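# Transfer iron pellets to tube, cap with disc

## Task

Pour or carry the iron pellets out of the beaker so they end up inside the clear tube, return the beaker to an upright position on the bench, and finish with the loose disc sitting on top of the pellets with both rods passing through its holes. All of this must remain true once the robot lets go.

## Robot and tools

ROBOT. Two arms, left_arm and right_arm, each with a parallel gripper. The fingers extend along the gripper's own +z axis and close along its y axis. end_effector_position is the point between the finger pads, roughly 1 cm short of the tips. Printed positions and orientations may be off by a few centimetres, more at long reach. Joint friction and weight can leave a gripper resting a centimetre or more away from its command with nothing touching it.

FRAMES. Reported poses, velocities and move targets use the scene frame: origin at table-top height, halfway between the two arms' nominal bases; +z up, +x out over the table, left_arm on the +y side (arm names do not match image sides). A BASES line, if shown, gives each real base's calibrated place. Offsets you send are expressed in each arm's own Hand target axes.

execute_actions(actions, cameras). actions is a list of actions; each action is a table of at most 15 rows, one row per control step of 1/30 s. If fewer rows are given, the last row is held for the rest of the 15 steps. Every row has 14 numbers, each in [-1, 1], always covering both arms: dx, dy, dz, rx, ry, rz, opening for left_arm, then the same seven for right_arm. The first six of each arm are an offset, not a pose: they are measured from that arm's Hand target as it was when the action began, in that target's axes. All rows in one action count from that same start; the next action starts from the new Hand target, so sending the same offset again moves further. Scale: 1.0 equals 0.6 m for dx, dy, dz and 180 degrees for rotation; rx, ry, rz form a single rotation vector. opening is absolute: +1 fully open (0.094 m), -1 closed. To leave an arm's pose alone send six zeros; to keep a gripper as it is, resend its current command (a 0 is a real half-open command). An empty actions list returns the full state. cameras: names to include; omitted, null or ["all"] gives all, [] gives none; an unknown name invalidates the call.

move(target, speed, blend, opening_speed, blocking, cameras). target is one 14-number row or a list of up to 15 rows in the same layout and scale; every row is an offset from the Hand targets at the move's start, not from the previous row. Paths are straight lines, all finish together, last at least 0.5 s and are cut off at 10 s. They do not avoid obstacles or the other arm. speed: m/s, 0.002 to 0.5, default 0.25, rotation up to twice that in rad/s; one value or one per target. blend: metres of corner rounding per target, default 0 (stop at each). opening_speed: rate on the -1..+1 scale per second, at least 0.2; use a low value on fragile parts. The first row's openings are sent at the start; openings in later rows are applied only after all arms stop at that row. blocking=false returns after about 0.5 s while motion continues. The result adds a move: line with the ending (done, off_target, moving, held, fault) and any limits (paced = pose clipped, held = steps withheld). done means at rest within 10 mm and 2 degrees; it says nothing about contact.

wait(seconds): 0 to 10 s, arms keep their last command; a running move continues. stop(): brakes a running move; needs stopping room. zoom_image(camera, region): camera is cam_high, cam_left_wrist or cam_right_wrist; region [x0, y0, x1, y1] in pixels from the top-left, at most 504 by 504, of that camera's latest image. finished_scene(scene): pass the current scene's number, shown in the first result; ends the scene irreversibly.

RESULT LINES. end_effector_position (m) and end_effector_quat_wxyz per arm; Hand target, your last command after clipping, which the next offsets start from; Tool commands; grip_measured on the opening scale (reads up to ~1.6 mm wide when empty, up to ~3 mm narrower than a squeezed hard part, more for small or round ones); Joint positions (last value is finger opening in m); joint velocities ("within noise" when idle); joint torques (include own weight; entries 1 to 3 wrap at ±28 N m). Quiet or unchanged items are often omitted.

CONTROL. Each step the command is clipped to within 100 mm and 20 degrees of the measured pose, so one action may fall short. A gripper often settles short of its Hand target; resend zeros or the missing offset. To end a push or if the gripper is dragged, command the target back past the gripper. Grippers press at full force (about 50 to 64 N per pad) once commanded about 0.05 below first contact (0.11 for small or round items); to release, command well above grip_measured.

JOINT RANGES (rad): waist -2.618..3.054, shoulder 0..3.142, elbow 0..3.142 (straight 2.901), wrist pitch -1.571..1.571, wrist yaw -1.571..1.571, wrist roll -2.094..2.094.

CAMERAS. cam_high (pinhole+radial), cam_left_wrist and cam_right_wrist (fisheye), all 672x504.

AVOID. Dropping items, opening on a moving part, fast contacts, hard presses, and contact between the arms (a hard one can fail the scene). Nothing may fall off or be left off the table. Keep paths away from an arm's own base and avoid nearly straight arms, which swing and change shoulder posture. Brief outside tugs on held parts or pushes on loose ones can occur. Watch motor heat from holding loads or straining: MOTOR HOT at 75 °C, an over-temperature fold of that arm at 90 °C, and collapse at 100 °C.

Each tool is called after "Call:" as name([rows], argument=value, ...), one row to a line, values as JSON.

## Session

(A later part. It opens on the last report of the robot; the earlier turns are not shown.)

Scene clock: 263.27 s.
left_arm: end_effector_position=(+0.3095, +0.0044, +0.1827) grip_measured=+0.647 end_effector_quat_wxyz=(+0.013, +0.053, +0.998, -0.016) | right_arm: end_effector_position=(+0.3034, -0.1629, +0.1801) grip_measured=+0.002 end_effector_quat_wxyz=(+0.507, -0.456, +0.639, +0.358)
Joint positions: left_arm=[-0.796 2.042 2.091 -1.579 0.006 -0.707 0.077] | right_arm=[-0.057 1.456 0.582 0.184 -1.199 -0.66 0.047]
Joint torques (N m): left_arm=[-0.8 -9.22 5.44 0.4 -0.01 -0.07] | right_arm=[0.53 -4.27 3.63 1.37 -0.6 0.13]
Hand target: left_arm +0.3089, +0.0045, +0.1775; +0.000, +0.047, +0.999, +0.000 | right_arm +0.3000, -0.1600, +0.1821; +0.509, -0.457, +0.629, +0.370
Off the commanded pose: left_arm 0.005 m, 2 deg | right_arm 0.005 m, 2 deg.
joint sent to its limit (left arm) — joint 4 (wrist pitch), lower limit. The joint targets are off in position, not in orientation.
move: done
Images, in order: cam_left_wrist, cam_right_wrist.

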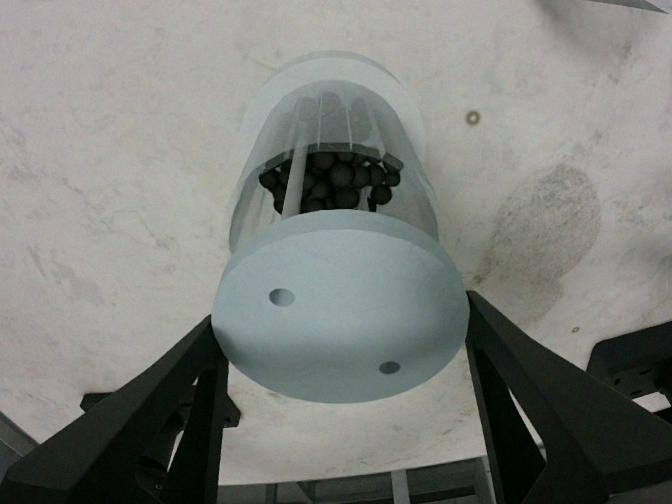

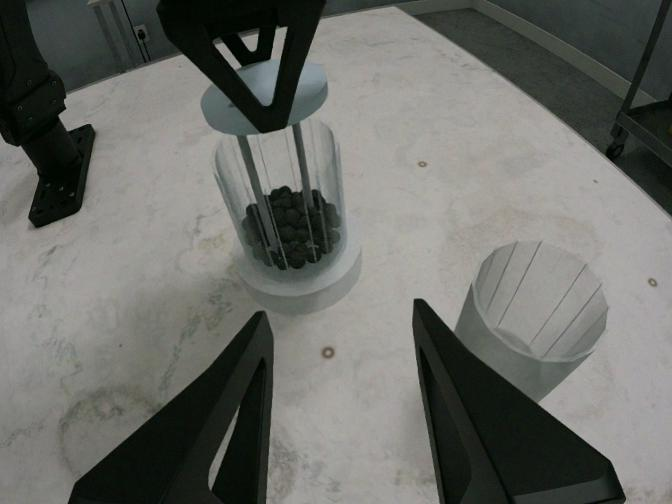

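Call:
move(target=[0.0008, 0, 0.0133, 0, 0, 0, 0.5, 0, 0, 0, 0, 0, 0, 0.0], speed=0.04, cameras=["cam_left_wrist", "cam_right_wrist"])

Call:
zoom_image(camera="cam_right_wrist", region=[190, 60, 350, 190])

Scene clock: 265.57 s.
left_arm: end_effector_position=(+0.3088, +0.0052, +0.1812) grip_measured=+0.647 end_effector_quat_wxyz=(+0.010, +0.053, +0.998, -0.014) | right_arm: end_effector_position=(+0.3034, -0.1629, +0.1801) grip_measured=+0.002 end_effector_quat_wxyz=(+0.507, -0.456, +0.639, +0.358)
Joint positions: left_arm=[-0.796 2.042 2.085 -1.579 0.006 -0.707 0.077] | right_arm=[-0.057 1.456 0.582 0.184 -1.199 -0.66 0.047]
Joint torques (N m): left_arm=[-0.95 -8.01 4.88 0.44 0 -0.15] | right_arm=[0.66 -4.14 3.71 1.39 -0.62 0.11]
Hand target: left_arm +0.3084, +0.0046, +0.1695; +0.000, +0.047, +0.999, +0.000 | right_arm +0.3000, -0.1600, +0.1821; +0.509, -0.457, +0.629, +0.370
Off the commanded pose: left_arm 0.012 m, 2 deg | right_arm 0.005 m, 2 deg.
move: off_target (left_arm)
Images, in order: cam_left_wrist, cam_right_wrist.

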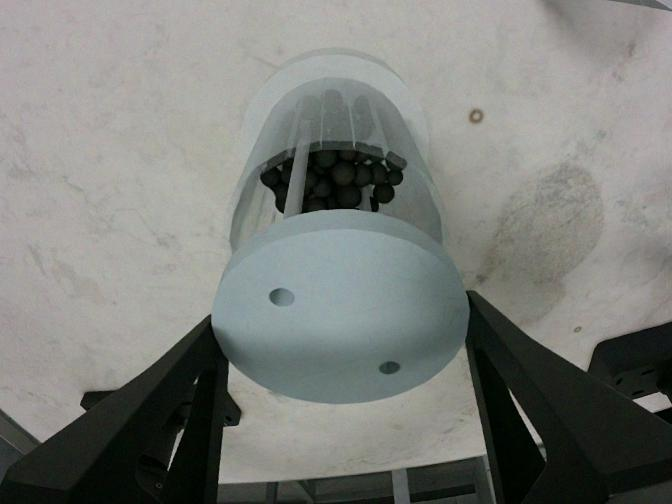

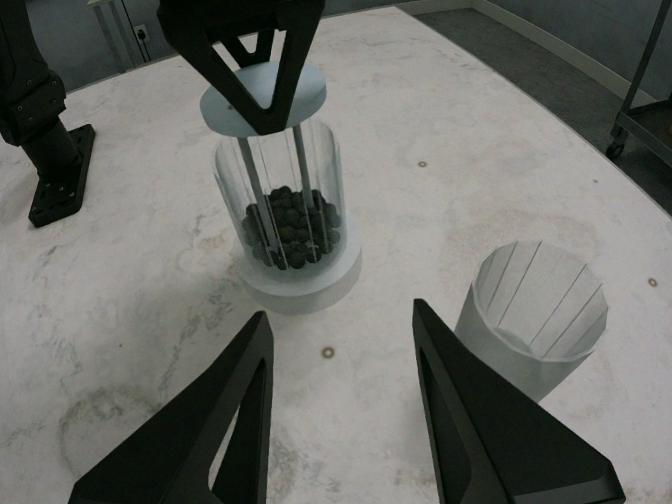

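Scaled by 3.150 from the camera's 672x504 image, which has a finer 960x720 frame.

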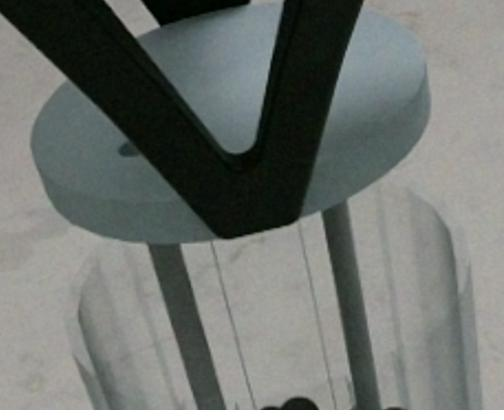

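Call:
move(target=[0, 0, 0.0133, 0, 0, 0, 0.5, 0, 0, 0, 0, 0, 0, 0.0], speed=0.04, cameras=["cam_left_wrist", "cam_right_wrist"])

Call:
zoom_image(camera="cam_right_wrist", region=[190, 60, 350, 190])

Scene clock: 267.60 s.
left_arm: end_effector_position=(+0.3090, +0.0057, +0.1767) grip_measured=+0.647 end_effector_quat_wxyz=(+0.003, +0.046, +0.999, -0.017) | right_arm: end_effector_position=(+0.3034, -0.1629, +0.1801) grip_measured=+0.002 end_effector_quat_wxyz=(+0.507, -0.456, +0.639, +0.358)
Joint positions: left_arm=[-0.789 2.042 2.066 -1.567 0.02 -0.714 0.077] | right_arm=[-0.057 1.456 0.582 0.184 -1.199 -0.66 0.047]
Joint torques (N m): left_arm=[-0.9 -8.72 2.48 0.7 -0.13 -0.08] | right_arm=[0.54 -4.25 3.81 1.4 -0.61 0.17]
Hand target: left_arm +0.3084, +0.0046, +0.1615; +0.000, +0.047, +0.999, +0.000 | right_arm +0.3000, -0.1600, +0.1821; +0.509, -0.457, +0.629, +0.370
Off the commanded pose: left_arm 0.015 m, 2 deg | right_arm 0.005 m, 2 deg.
move: off_target (left_arm)
Images, in order: cam_left_wrist, cam_right_wrist.

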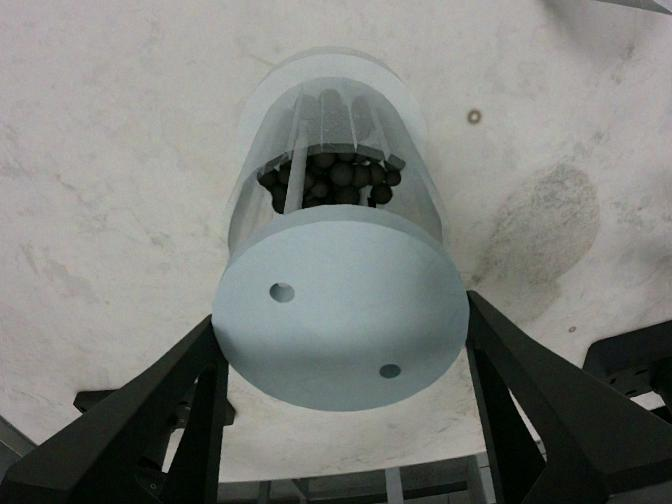

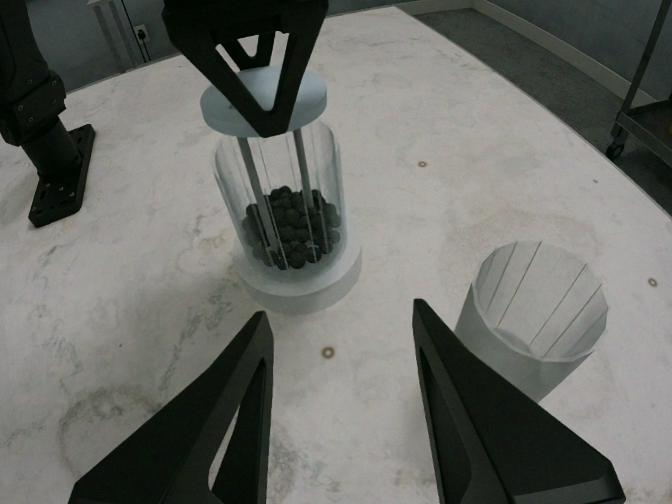

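Scaled by 3.150 from the camera's 672x504 image, which has a finer 960x720 frame.

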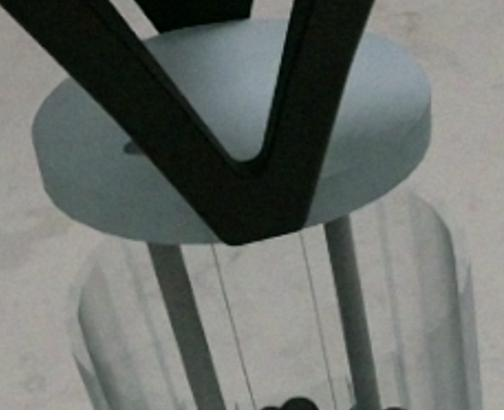

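Call:
zoom_image(camera="cam_left_wrist", region=[242, 252, 322, 332])

Call:
zoom_image(camera="cam_left_wrist", region=[350, 330, 430, 410])

Call:
zoom_image(camera="cam_left_wrist", region=[250, 110, 400, 240])

Call:
zoom_image(camera="cam_right_wrist", region=[205, 85, 265, 145])

Call:
zoom_image(camera="cam_right_wrist", region=[270, 80, 350, 160])

Scaled by 6.300 from the camera's 672x504 image, which has a finer 960x720 frame.

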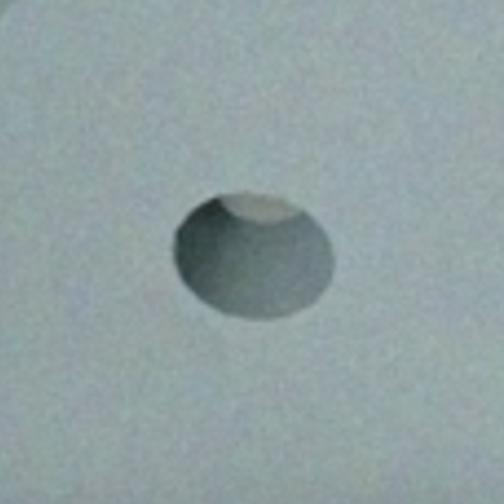

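Scaled by 6.300 from the camera's 672x504 image, which has a finer 960x720 frame.

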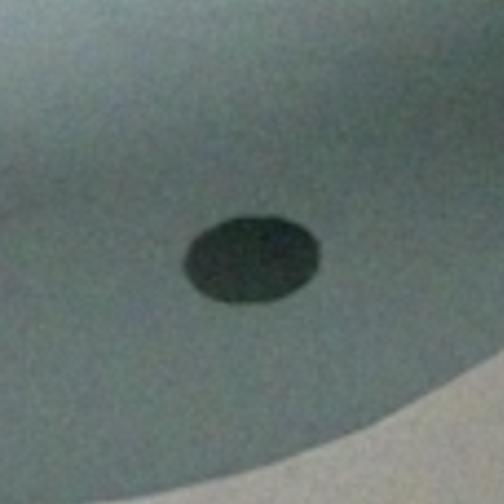

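Scaled by 3.360 from the camera's 672x504 image, which has a finer 960x720 frame.

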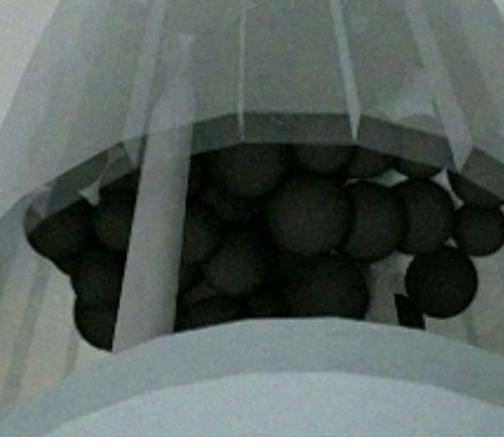

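Scaled by 8.400 from the camera's 672x504 image, which has a finer 960x720 frame.

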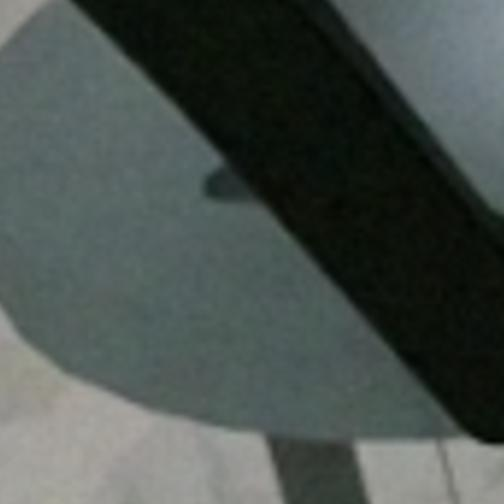

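Scaled by 6.300 from the camera's 672x504 image, which has a finer 960x720 frame.

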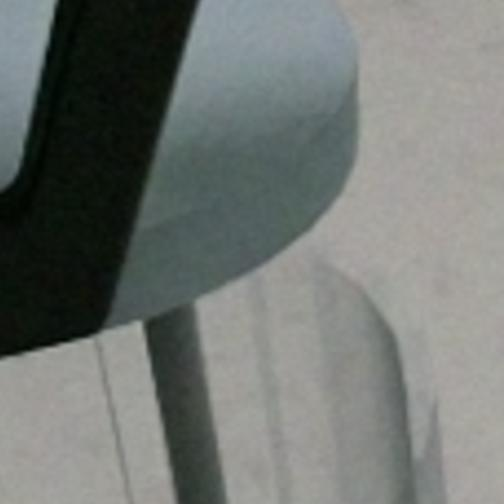

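Call:
move([
  [-0.0134, 0.0071, -0.0725, 0, 0, 0.0278, 0.5, 0, 0, 0, 0, 0, 0, 0.0],
  [-0.0134, 0.0071, -0.0725, 0, 0, 0.0, 0.5, 0, 0, 0, 0, 0, 0, 0.0],
], speed=0.06, cameras=["cam_left_wrist", "cam_right_wrist"])

Scene clock: 276.03 s.
left_arm: end_effector_position=(+0.3108, +0.0050, +0.1839) grip_measured=+0.647 end_effector_quat_wxyz=(+0.011, +0.060, +0.998, -0.021) | right_arm: end_effector_position=(+0.3034, -0.1629, +0.1801) grip_measured=+0.002 end_effector_quat_wxyz=(+0.506, -0.455, +0.639, +0.358)
Joint positions: left_arm=[-0.789 2.042 2.096 -1.581 0.015 -0.686 0.077] | right_arm=[-0.057 1.456 0.582 0.184 -1.199 -0.658 0.047]
Joint torques (N m): left_arm=[0.72 -13.61 8.03 0.43 -0.12 -0.1] | right_arm=[0.55 -4.21 3.74 1.38 -0.59 0.15]
Hand target: left_arm +0.3168, +0.0081, +0.2050; +0.000, +0.047, +0.999, +0.000 | right_arm +0.3000, -0.1600, +0.1821; +0.509, -0.457, +0.629, +0.370
Off the commanded pose: left_arm 0.022 m, 3 deg | right_arm 0.005 m, 2 deg.
joint sent to its limit (left arm) — joint 4 (wrist pitch), lower limit. The joint targets are off in position and orientation.
move: off_target (left_arm)
Images, in order: cam_left_wrist, cam_right_wrist.

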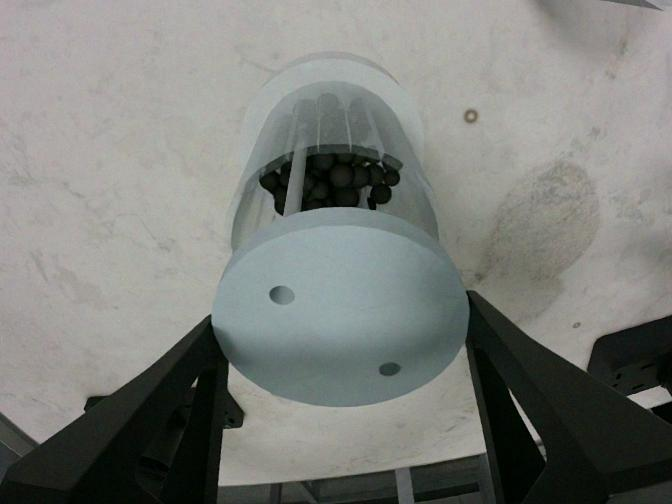

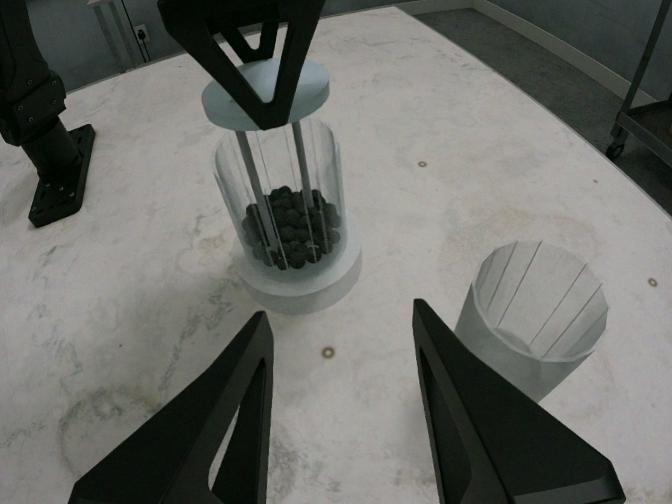

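Call:
move(target=[0, 0, -0.0333, 0, 0, 0.0, 0.5, 0, 0, 0, 0, 0, 0, 0.0], speed=0.06, cameras=["cam_left_wrist", "cam_right_wrist"])

Scene clock: 278.30 s.
left_arm: end_effector_position=(+0.3125, +0.0033, +0.1978) grip_measured=+0.647 end_effector_quat_wxyz=(+0.027, +0.059, +0.997, -0.036) | right_arm: end_effector_position=(+0.3034, -0.1629, +0.1801) grip_measured=+0.002 end_effector_quat_wxyz=(+0.506, -0.455, +0.639, +0.358)
Joint positions: left_arm=[-0.789 2.02 2.119 -1.581 0.015 -0.688 0.077] | right_arm=[-0.057 1.456 0.582 0.184 -1.199 -0.658 0.047]
Joint torques (N m): left_arm=[0.57 -14.95 7.54 0.52 -0.09 -0.11] | right_arm=[0.46 -4.21 3.73 1.37 -0.57 0.17]
Hand target: left_arm +0.3168, +0.0081, +0.2250; +0.000, +0.047, +0.999, +0.000 | right_arm +0.3000, -0.1600, +0.1821; +0.509, -0.457, +0.629, +0.370
Off the commanded pose: left_arm 0.028 m, 5 deg | right_arm 0.005 m, 2 deg.
joint sent to its limit (left arm) — joint 4 (wrist pitch), lower limit. The joint targets are off in position and orientation.
move: off_target (left_arm)
Images, in order: cam_left_wrist, cam_right_wrist.

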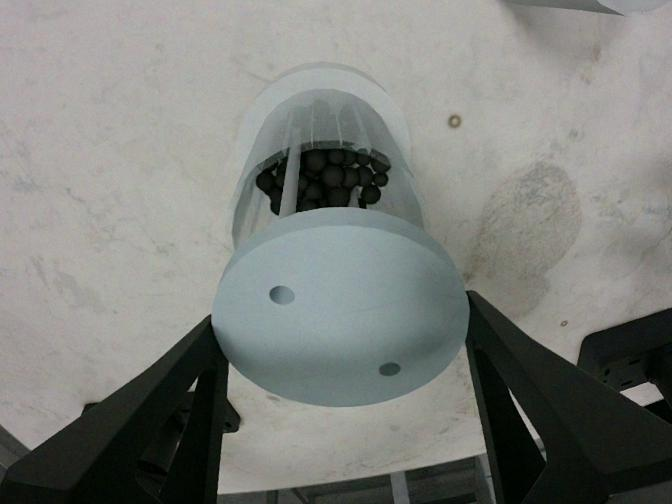

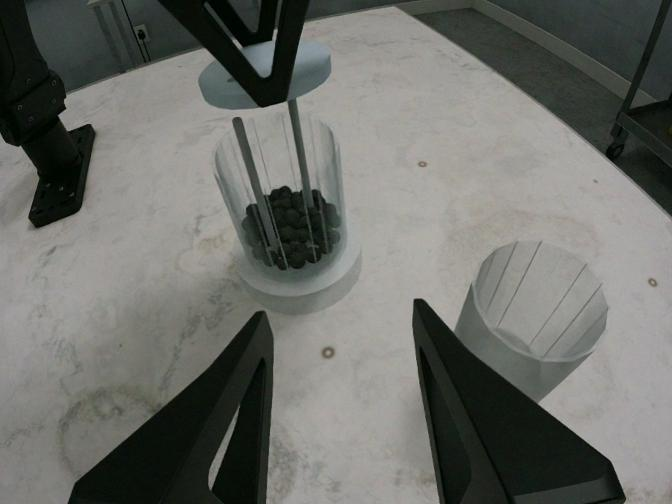

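Call:
move([
  [-0.0073, 0.0081, 0.0, 0, 0, 0.0278, 0.5, 0, 0, 0, 0, 0, 0, 0.0],
  [-0.0073, 0.0081, 0.0, 0, 0, -0.0005, 0.5, 0, 0, 0, 0, 0, 0, 0.0],
], speed=0.06, cameras=[])

Scene clock: 282.90 s.
left_arm: end_effector_position=(+0.3169, +0.0075, +0.1978) grip_measured=+0.647 end_effector_quat_wxyz=(+0.028, +0.059, +0.997, -0.035) | right_arm: end_effector_position=(+0.3034, -0.1629, +0.1801) grip_measured=+0.002 end_effector_quat_wxyz=(+0.506, -0.455, +0.639, +0.358)
Joint positions: left_arm=[-0.773 2.02 2.119 -1.581 0.015 -0.672 0.077] | right_arm=[-0.057 1.456 0.582 0.184 -1.199 -0.658 0.047]
Joint torques (N m): left_arm=[0.9 -14.71 7.84 0.44 -0.02 -0.08] | right_arm=[0.58 -4.18 3.75 1.39 -0.6 0.15]
Hand target: left_arm +0.3216, +0.0125, +0.2250; +0.000, +0.046, +0.999, +0.000 | right_arm +0.3000, -0.1600, +0.1821; +0.509, -0.457, +0.629, +0.370
Off the commanded pose: left_arm 0.028 m, 5 deg | right_arm 0.005 m, 2 deg.
joint sent to its limit (left arm) — joint 4 (wrist pitch), lower limit. The joint targets are off in position and orientation.
move: off_target (left_arm)

Call:
move(target=[0.0078, -0.0087, 0.095, 0, 0, 0, 0.5, 0, 0, 0, 0, 0, 0, 0.0], speed=0.04, cameras=["cam_left_wrist", "cam_right_wrist"])

Call:
zoom_image(camera="cam_right_wrist", region=[190, 50, 350, 180])

Scene clock: 288.67 s.
left_arm: end_effector_position=(+0.3159, +0.0084, +0.1812) grip_measured=+0.647 end_effector_quat_wxyz=(+0.010, +0.051, +0.998, -0.017) | right_arm: end_effector_position=(+0.3034, -0.1629, +0.1801) grip_measured=+0.002 end_effector_quat_wxyz=(+0.506, -0.455, +0.639, +0.358)
Joint positions: left_arm=[-0.775 2.051 2.099 -1.581 0.012 -0.689 0.077] | right_arm=[-0.057 1.456 0.582 0.184 -1.199 -0.658 0.047]
Joint torques (N m): left_arm=[-0.77 -7.65 5.16 0.47 -0.02 -0.14] | right_arm=[0.65 -4.25 3.69 1.41 -0.6 0.12]
Heat: left arm: 31 °C; right arm: 32 °C.
Hand target: left_arm +0.3165, +0.0077, +0.1680; +0.000, +0.046, +0.999, +0.000 | right_arm +0.3000, -0.1600, +0.1821; +0.509, -0.457, +0.629, +0.370
Off the commanded pose: left_arm 0.013 m, 2 deg | right_arm 0.005 m, 2 deg.
move: off_target (left_arm)
Images, in order: cam_left_wrist, cam_right_wrist.

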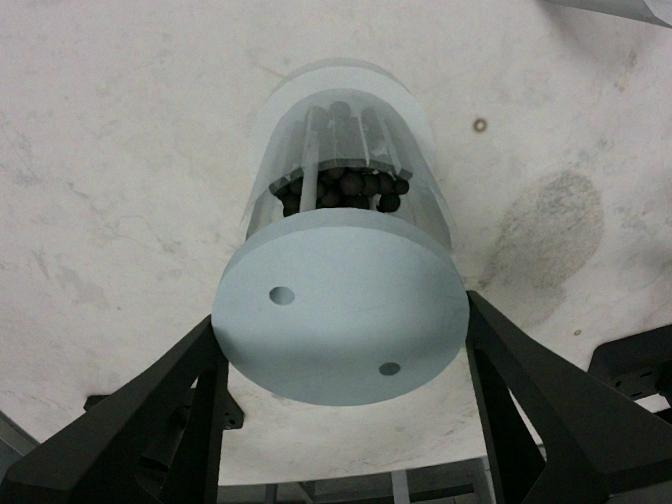

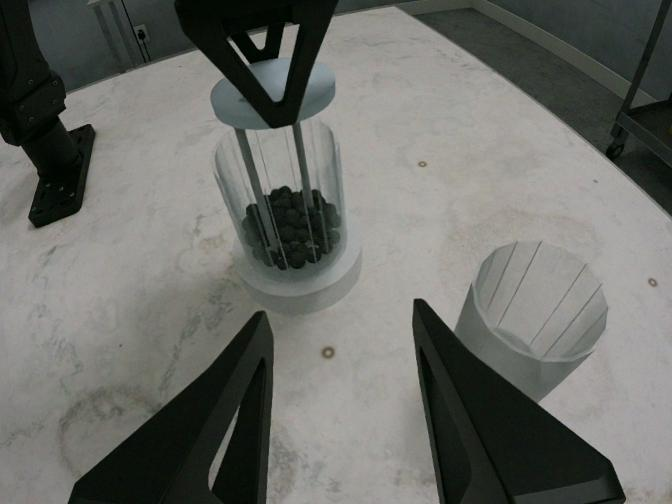

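Scaled by 3.150 from the camera's 672x504 image, which has a finer 960x720 frame.

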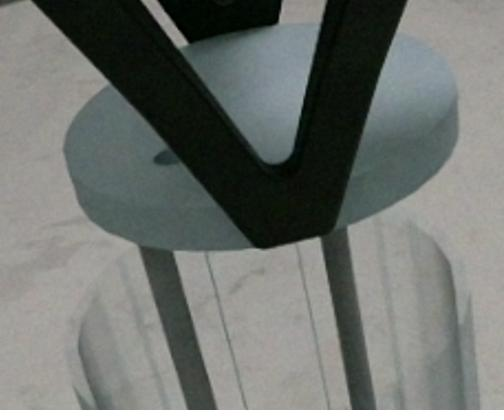

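Call:
move(target=[0.004, 0.0035, 0.0217, 0, 0, 0, 0.5, 0, 0, 0, 0, 0, 0, 0.0], speed=0.04, cameras=["cam_left_wrist", "cam_right_wrist"])

Call:
zoom_image(camera="cam_right_wrist", region=[190, 50, 350, 180])

Scene clock: 290.23 s.
left_arm: end_effector_position=(+0.3159, +0.0090, +0.1783) grip_measured=+0.647 end_effector_quat_wxyz=(+0.020, +0.051, +0.998, -0.021) | right_arm: end_effector_position=(+0.3034, -0.1629, +0.1801) grip_measured=+0.002 end_effector_quat_wxyz=(+0.506, -0.455, +0.639, +0.358)
Joint positions: left_arm=[-0.778 2.02 2.04 -1.533 0.003 -0.692 0.077] | right_arm=[-0.057 1.456 0.582 0.184 -1.199 -0.658 0.047]
Joint torques (N m): left_arm=[-0.75 -7.41 1.91 0.68 -0.07 -0.08] | right_arm=[0.55 -4.19 3.63 1.39 -0.6 0.14]
Hand target: left_arm +0.3143, +0.0100, +0.1550; +0.000, +0.046, +0.999, +0.000 | right_arm +0.3000, -0.1600, +0.1821; +0.509, -0.457, +0.629, +0.370
Off the commanded pose: left_arm 0.023 m, 3 deg | right_arm 0.005 m, 2 deg.
move: off_target (left_arm)
Images, in order: cam_left_wrist, cam_right_wrist.

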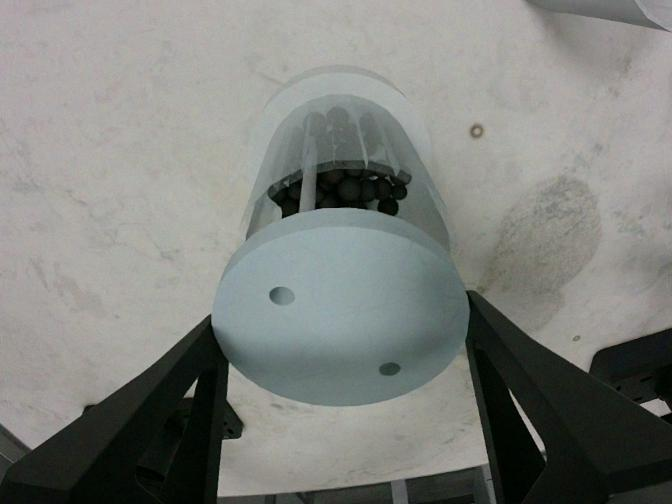

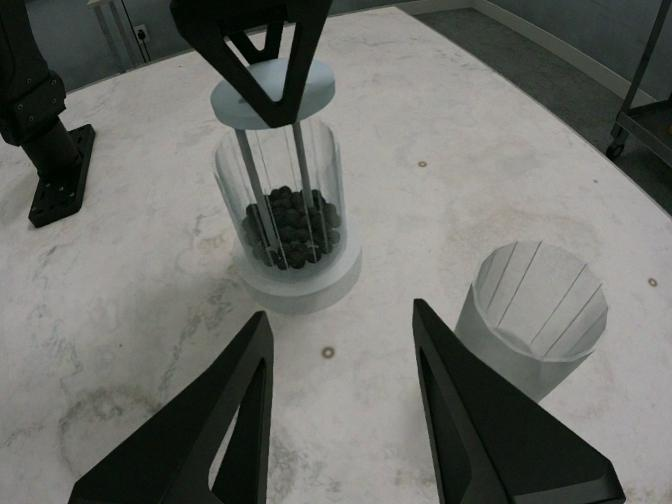

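Scaled by 3.150 from the camera's 672x504 image, which has a finer 960x720 frame.

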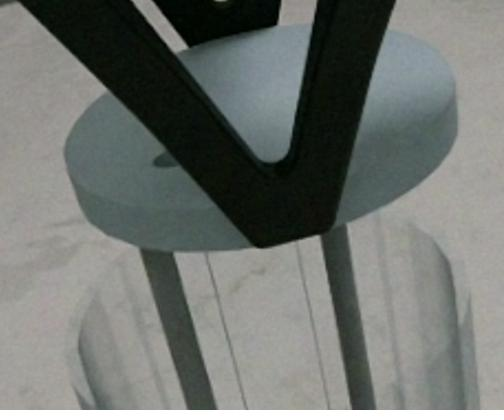

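Call:
move([
  [-0.0014, -0.0007, -0.1117, 0, 0, -0.0011, 0.5, 0, 0, 0, 0, 0, 0, 0.0],
  [-0.0014, -0.0007, -0.0217, 0, 0, -0.0011, 0.5, 0, 0, 0, 0, 0, 0, 0.0],
], speed=0.05, cameras=["cam_left_wrist", "cam_right_wrist"])

Call:
zoom_image(camera="cam_right_wrist", region=[190, 50, 350, 180])

Scene clock: 295.67 s.
left_arm: end_effector_position=(+0.3161, +0.0081, +0.1805) grip_measured=+0.647 end_effector_quat_wxyz=(+0.013, +0.050, +0.999, -0.016) | right_arm: end_effector_position=(+0.3034, -0.1629, +0.1801) grip_measured=+0.002 end_effector_quat_wxyz=(+0.506, -0.455, +0.639, +0.358)
Joint positions: left_arm=[-0.778 2.048 2.091 -1.573 0.006 -0.694 0.077] | right_arm=[-0.057 1.456 0.582 0.184 -1.199 -0.658 0.047]
Joint torques (N m): left_arm=[-0.59 -8.2 4.36 0.46 -0.06 -0.1] | right_arm=[0.61 -4.16 3.69 1.36 -0.58 0.18]
Hand target: left_arm +0.3151, +0.0095, +0.1680; +0.000, +0.045, +0.999, +0.000 | right_arm +0.3000, -0.1600, +0.1821; +0.509, -0.457, +0.629, +0.370
Off the commanded pose: left_arm 0.013 m, 2 deg | right_arm 0.005 m, 2 deg.
move: off_target (left_arm)
Images, in order: cam_left_wrist, cam_right_wrist.

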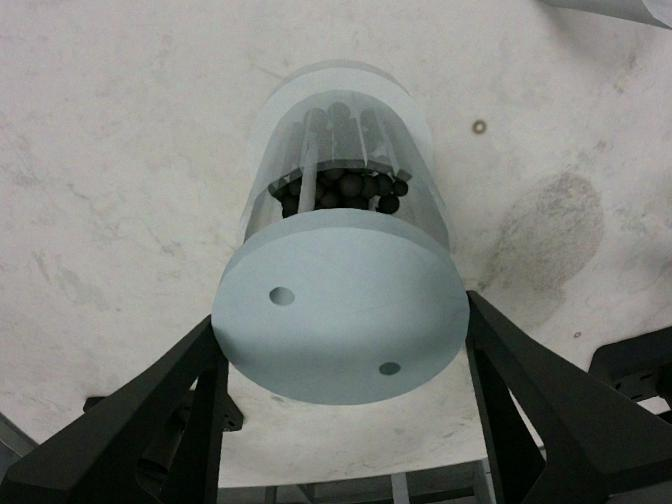

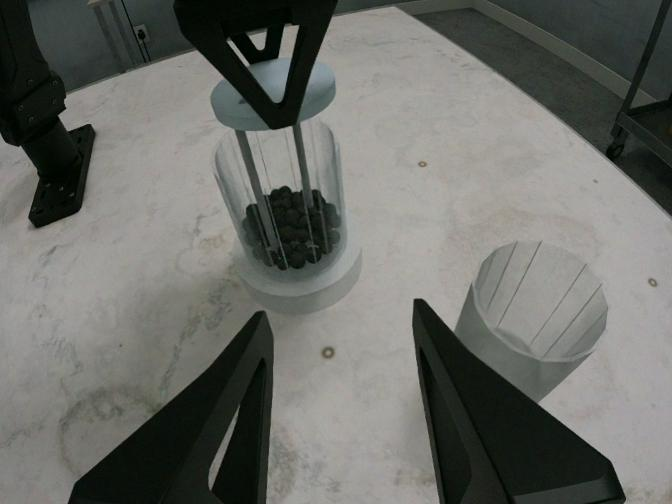

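Scaled by 3.150 from the camera's 672x504 image, which has a finer 960x720 frame.

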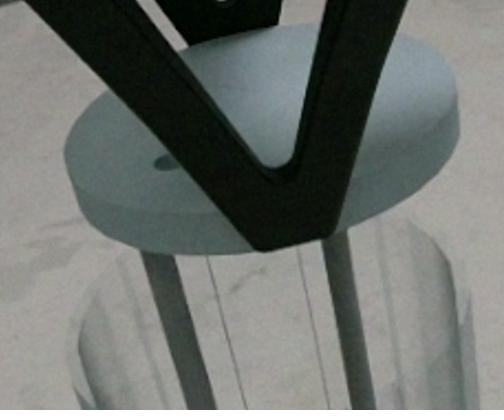

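Call:
move([
  [0, 0, -0.095, 0, 0, 0, 0.5, 0, 0, 0, 0, 0, 0, 0.0],
  [0.0892, 0.0258, -0.0533, 0, 0, 0.0111, 0.5, 0, 0, 0, 0, 0, 0, 0.0],
], speed=0.08, cameras=["cam_left_wrist"])

Call:
zoom_image(camera="cam_left_wrist", region=[200, 0, 500, 230])

Call:
zoom_image(camera="cam_left_wrist", region=[242, 258, 322, 338])

Call:
zoom_image(camera="cam_left_wrist", region=[350, 328, 430, 408])

Scene clock: 301.13 s.
left_arm: end_effector_position=(+0.2660, +0.0248, +0.1832) grip_measured=+0.647 end_effector_quat_wxyz=(-0.008, +0.069, +0.998, +0.002) | right_arm: end_effector_position=(+0.3034, -0.1629, +0.1801) grip_measured=+0.002 end_effector_quat_wxyz=(+0.506, -0.455, +0.639, +0.358)
Joint positions: left_arm=[-0.845 1.901 1.893 -1.577 0.009 -0.723 0.077] | right_arm=[-0.057 1.456 0.582 0.184 -1.199 -0.658 0.047]
Joint torques (N m): left_arm=[-0.24 -13.79 5.41 0.28 -0.06 -0.15] | right_arm=[0.65 -4.21 3.71 1.37 -0.59 0.15]
Hand target: left_arm +0.2632, +0.0297, +0.1999; +0.000, +0.062, +0.998, +0.000 | right_arm +0.3000, -0.1600, +0.1821; +0.509, -0.457, +0.629, +0.370
Off the commanded pose: left_arm 0.018 m, 1 deg | right_arm 0.005 m, 2 deg.
joint sent to its limit (left arm) — joint 4 (wrist pitch), lower limit. The joint targets are off in position, not in orientation.
move: off_target (left_arm)
Images, in order: cam_left_wrist.

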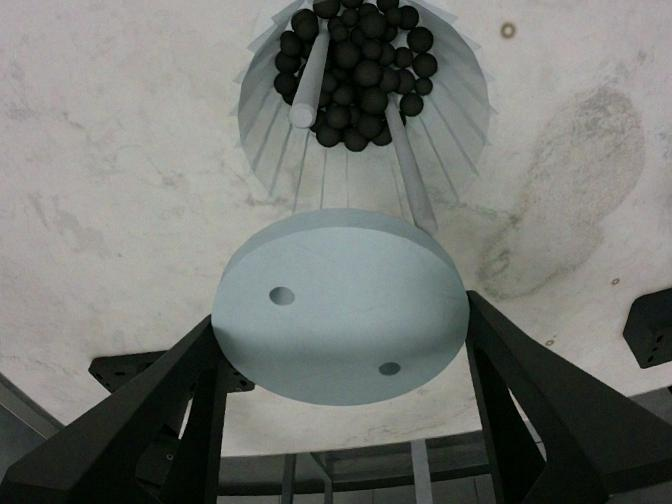

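Scaled by 1.680 from the camera's 672x504 image, which has a finer 960x720 frame.

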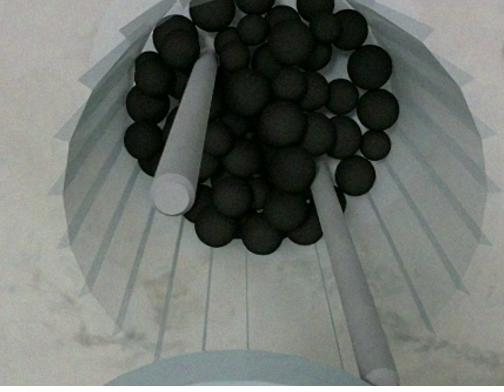

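Scaled by 6.300 from the camera's 672x504 image, which has a finer 960x720 frame.

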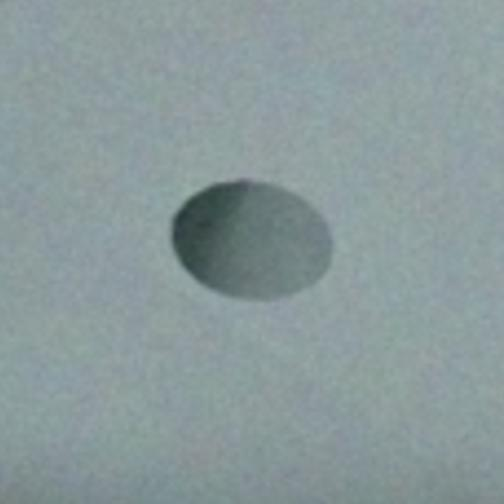

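Scaled by 6.300 from the camera's 672x504 image, which has a finer 960x720 frame.

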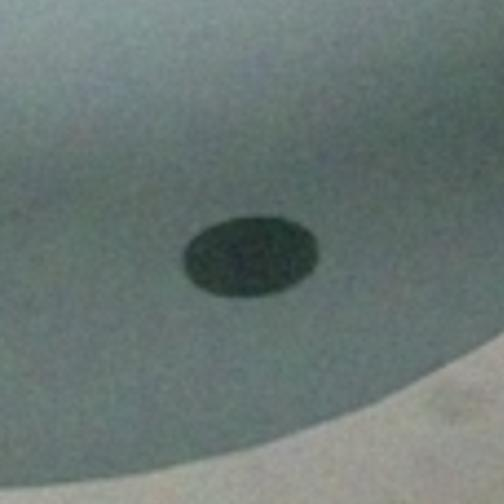

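Call:
move([
  [0, 0, -0.0252, 0, 0, 0, 0.5, 0, 0, 0, 0, 0, 0, 0.0],
  [-0.085, -0.034, 0.0082, 0, 0, 0, 0.5, 0, 0, 0, 0, 0, 0, 0.0],
], speed=0.06, cameras=[])

Call:
move(target=[0, 0, 0.0217, 0, 0, 0, 0.5, 0, 0, 0, 0, 0, 0, 0.0], speed=0.04, cameras=["cam_left_wrist", "cam_right_wrist"])

Call:
zoom_image(camera="cam_right_wrist", region=[205, 85, 265, 145])

Call:
zoom_image(camera="cam_left_wrist", region=[250, 110, 400, 240])

Scene clock: 305.30 s.
left_arm: end_effector_position=(+0.3055, +0.0053, +0.1927) grip_measured=+0.647 end_effector_quat_wxyz=(+0.020, +0.056, +0.998, -0.026) | right_arm: end_effector_position=(+0.3034, -0.1629, +0.1801) grip_measured=+0.002 end_effector_quat_wxyz=(+0.506, -0.455, +0.639, +0.358)
Joint positions: left_arm=[-0.801 2.01 2.083 -1.579 0.009 -0.706 0.077] | right_arm=[-0.057 1.456 0.582 0.184 -1.199 -0.658 0.047]
Joint torques (N m): left_arm=[0.7 -8.58 8.24 0.48 -0.07 0.08] | right_arm=[0.59 -4.22 3.81 1.38 -0.6 0.13]
Hand target: left_arm +0.3113, +0.0032, +0.1950; +0.000, +0.062, +0.998, +0.000 | right_arm +0.3000, -0.1600, +0.1821; +0.509, -0.457, +0.629, +0.370
Off the commanded pose: left_arm 0.007 m, 4 deg | right_arm 0.005 m, 2 deg.
joint sent to its limit (left arm) — joint 4 (wrist pitch), lower limit. The joint targets are off in position and orientation.
move: off_target (left_arm)

Scene clock: 306.77 s.
left_arm: end_effector_position=(+0.3066, +0.0041, +0.1836) grip_measured=+0.647 end_effector_quat_wxyz=(+0.012, +0.056, +0.998, -0.018) | right_arm: end_effector_position=(+0.3034, -0.1629, +0.1801) grip_measured=+0.002 end_effector_quat_wxyz=(+0.506, -0.455, +0.639, +0.358)
Joint positions: left_arm=[-0.801 2.034 2.083 -1.579 0.009 -0.706 0.077] | right_arm=[-0.057 1.456 0.582 0.184 -1.199 -0.658 0.047]
Joint torques (N m): left_arm=[0.73 -8.58 7.15 0.38 -0.05 0.07] | right_arm=[0.59 -4.21 3.63 1.4 -0.6 0.14]
Hand target: left_arm +0.3113, +0.0032, +0.1820; +0.000, +0.062, +0.998, +0.000 | right_arm +0.3000, -0.1600, +0.1821; +0.509, -0.457, +0.629, +0.370
Off the commanded pose: left_arm 0.005 m, 2 deg | right_arm 0.005 m, 2 deg.
joint sent to its limit (left arm) — joint 4 (wrist pitch), lower limit. The joint targets are off in position, not in orientation.
move: done
Images, in order: cam_left_wrist, cam_right_wrist.

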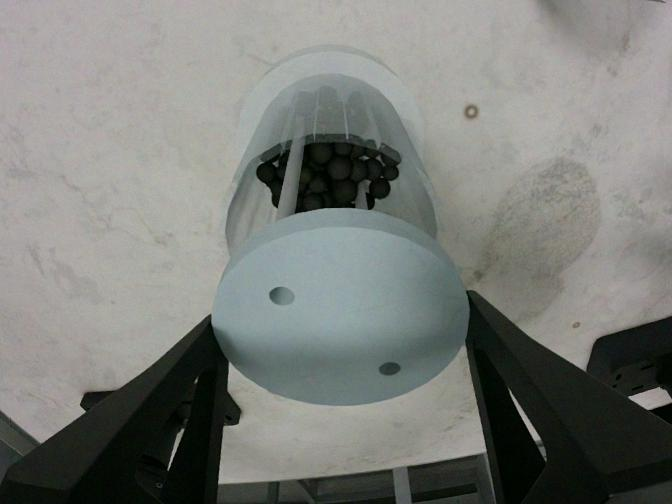

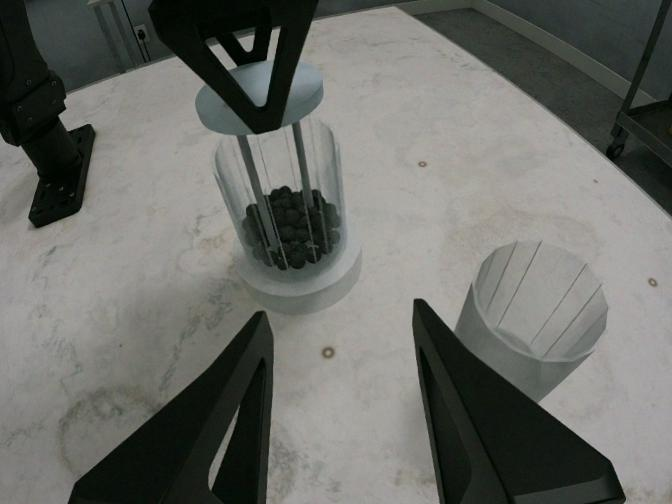

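Scaled by 8.400 from the camera's 672x504 image, which has a finer 960x720 frame.

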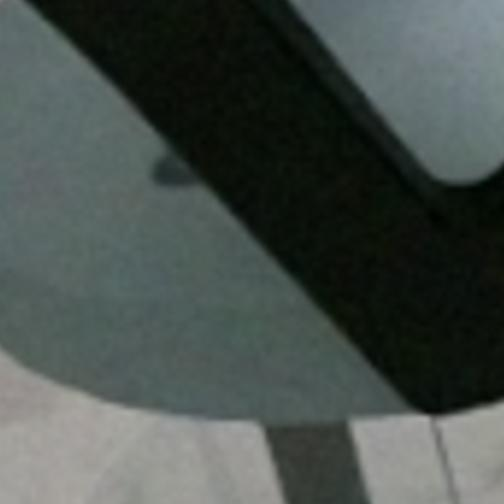

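Scaled by 3.360 from the camera's 672x504 image, which has a finer 960x720 frame.

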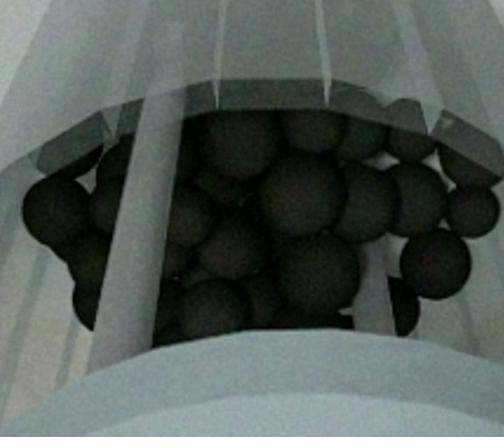

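Call:
move(target=[-0.0092, 0.0083, 0.0, 0, 0, -0.0117, 0.5, 0, 0, 0, 0, 0, 0, 0.0], speed=0.06, cameras=[])

Call:
move(target=[0.0085, -0.0103, 0.0, 0, 0, 0.0061, 0.5, 0, 0, 0, 0, 0, 0, 0.0], speed=0.06, cameras=["cam_left_wrist", "cam_right_wrist"])

Scene clock: 310.80 s.
left_arm: end_effector_position=(+0.3122, +0.0095, +0.1836) grip_measured=+0.647 end_effector_quat_wxyz=(+0.012, +0.047, +0.999, -0.017) | right_arm: end_effector_position=(+0.3034, -0.1629, +0.1801) grip_measured=+0.002 end_effector_quat_wxyz=(+0.506, -0.455, +0.639, +0.358)
Joint positions: left_arm=[-0.781 2.034 2.083 -1.579 0.009 -0.704 0.077] | right_arm=[-0.057 1.456 0.582 0.184 -1.199 -0.658 0.047]
Joint torques (N m): left_arm=[0.59 -8.29 7.6 0.4 0.01 -0.11] | right_arm=[0.61 -4.14 3.69 1.38 -0.6 0.14]
Hand target: left_arm +0.3173, +0.0074, +0.1820; +0.000, +0.044, +0.999, +0.000 | right_arm +0.3000, -0.1600, +0.1821; +0.509, -0.457, +0.629, +0.370
Off the commanded pose: left_arm 0.006 m, 2 deg | right_arm 0.005 m, 2 deg.
joint sent to its limit (left arm) — joint 4 (wrist pitch), lower limit. The joint targets are off in position, not in orientation.
move: done

Scene clock: 311.90 s.
left_arm: end_effector_position=(+0.3075, +0.0049, +0.1836) grip_measured=+0.647 end_effector_quat_wxyz=(+0.012, +0.055, +0.998, -0.018) | right_arm: end_effector_position=(+0.3034, -0.1629, +0.1801) grip_measured=+0.002 end_effector_quat_wxyz=(+0.506, -0.455, +0.639, +0.358)
Joint positions: left_arm=[-0.798 2.034 2.083 -1.579 0.009 -0.704 0.077] | right_arm=[-0.057 1.456 0.582 0.184 -1.199 -0.658 0.047]
Joint torques (N m): left_arm=[-0.58 -8.16 7.87 0.39 -0.02 -0.08] | right_arm=[0.58 -4.16 3.7 1.4 -0.59 0.12]
Hand target: left_arm +0.3117, +0.0017, +0.1820; +0.000, +0.053, +0.999, +0.000 | right_arm +0.3000, -0.1600, +0.1821; +0.509, -0.457, +0.629, +0.370
Off the commanded pose: left_arm 0.006 m, 2 deg | right_arm 0.005 m, 2 deg.
joint sent to its limit (left arm) — joint 4 (wrist pitch), lower limit. The joint targets are off in position, not in orientation.
move: done
Images, in order: cam_left_wrist, cam_right_wrist.

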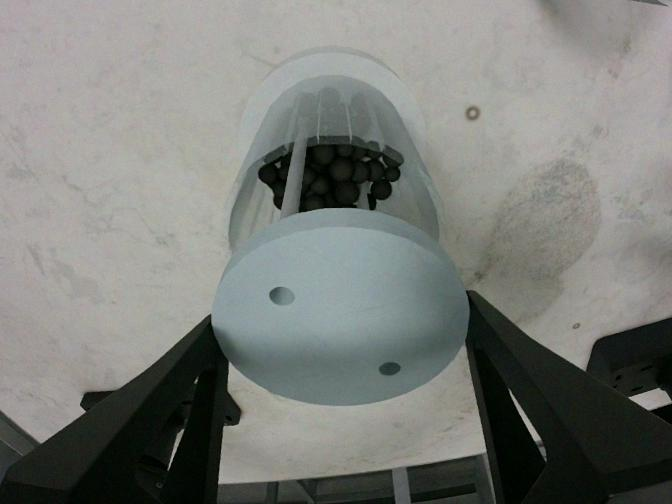

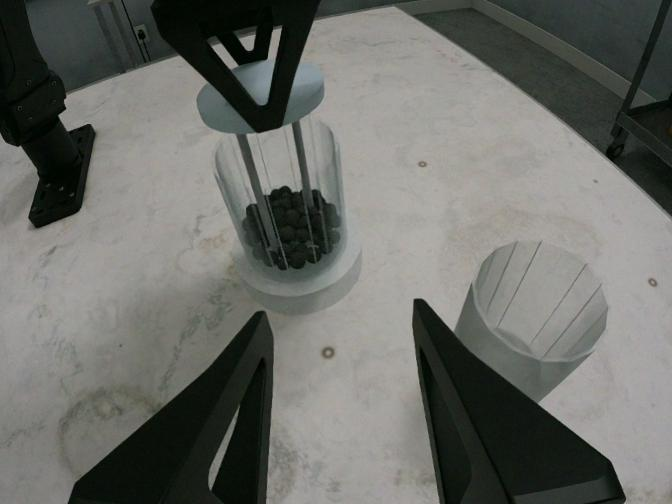

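Call:
move(target=[-0.0017, -0.0013, 0.0, 0, 0, 0.0, 0.5, 0, 0, 0, 0, 0, 0, 0.0], speed=0.03, cameras=[])

Scene clock: 313.93 s.
left_arm: end_effector_position=(+0.3083, +0.0040, +0.1819) grip_measured=+0.647 end_effector_quat_wxyz=(+0.011, +0.055, +0.998, -0.016) | right_arm: end_effector_position=(+0.3034, -0.1629, +0.1801) grip_measured=+0.002 end_effector_quat_wxyz=(+0.506, -0.455, +0.639, +0.358)
Joint positions: left_arm=[-0.798 2.042 2.088 -1.579 0.009 -0.704 0.077] | right_arm=[-0.057 1.456 0.582 0.184 -1.199 -0.658 0.047]
Joint torques (N m): left_arm=[-0.83 -8.46 7.95 0.36 -0.06 -0.06] | right_arm=[0.59 -4.26 3.7 1.38 -0.59 0.14]
Hand target: left_arm +0.3127, +0.0008, +0.1820; +0.000, +0.053, +0.999, +0.000 | right_arm +0.3000, -0.1600, +0.1821; +0.509, -0.457, +0.629, +0.370
Off the commanded pose: left_arm 0.005 m, 2 deg | right_arm 0.005 m, 2 deg.
joint sent to its limit (left arm) — joint 4 (wrist pitch), lower limit. The joint targets are off in position, not in orientation.
move: done


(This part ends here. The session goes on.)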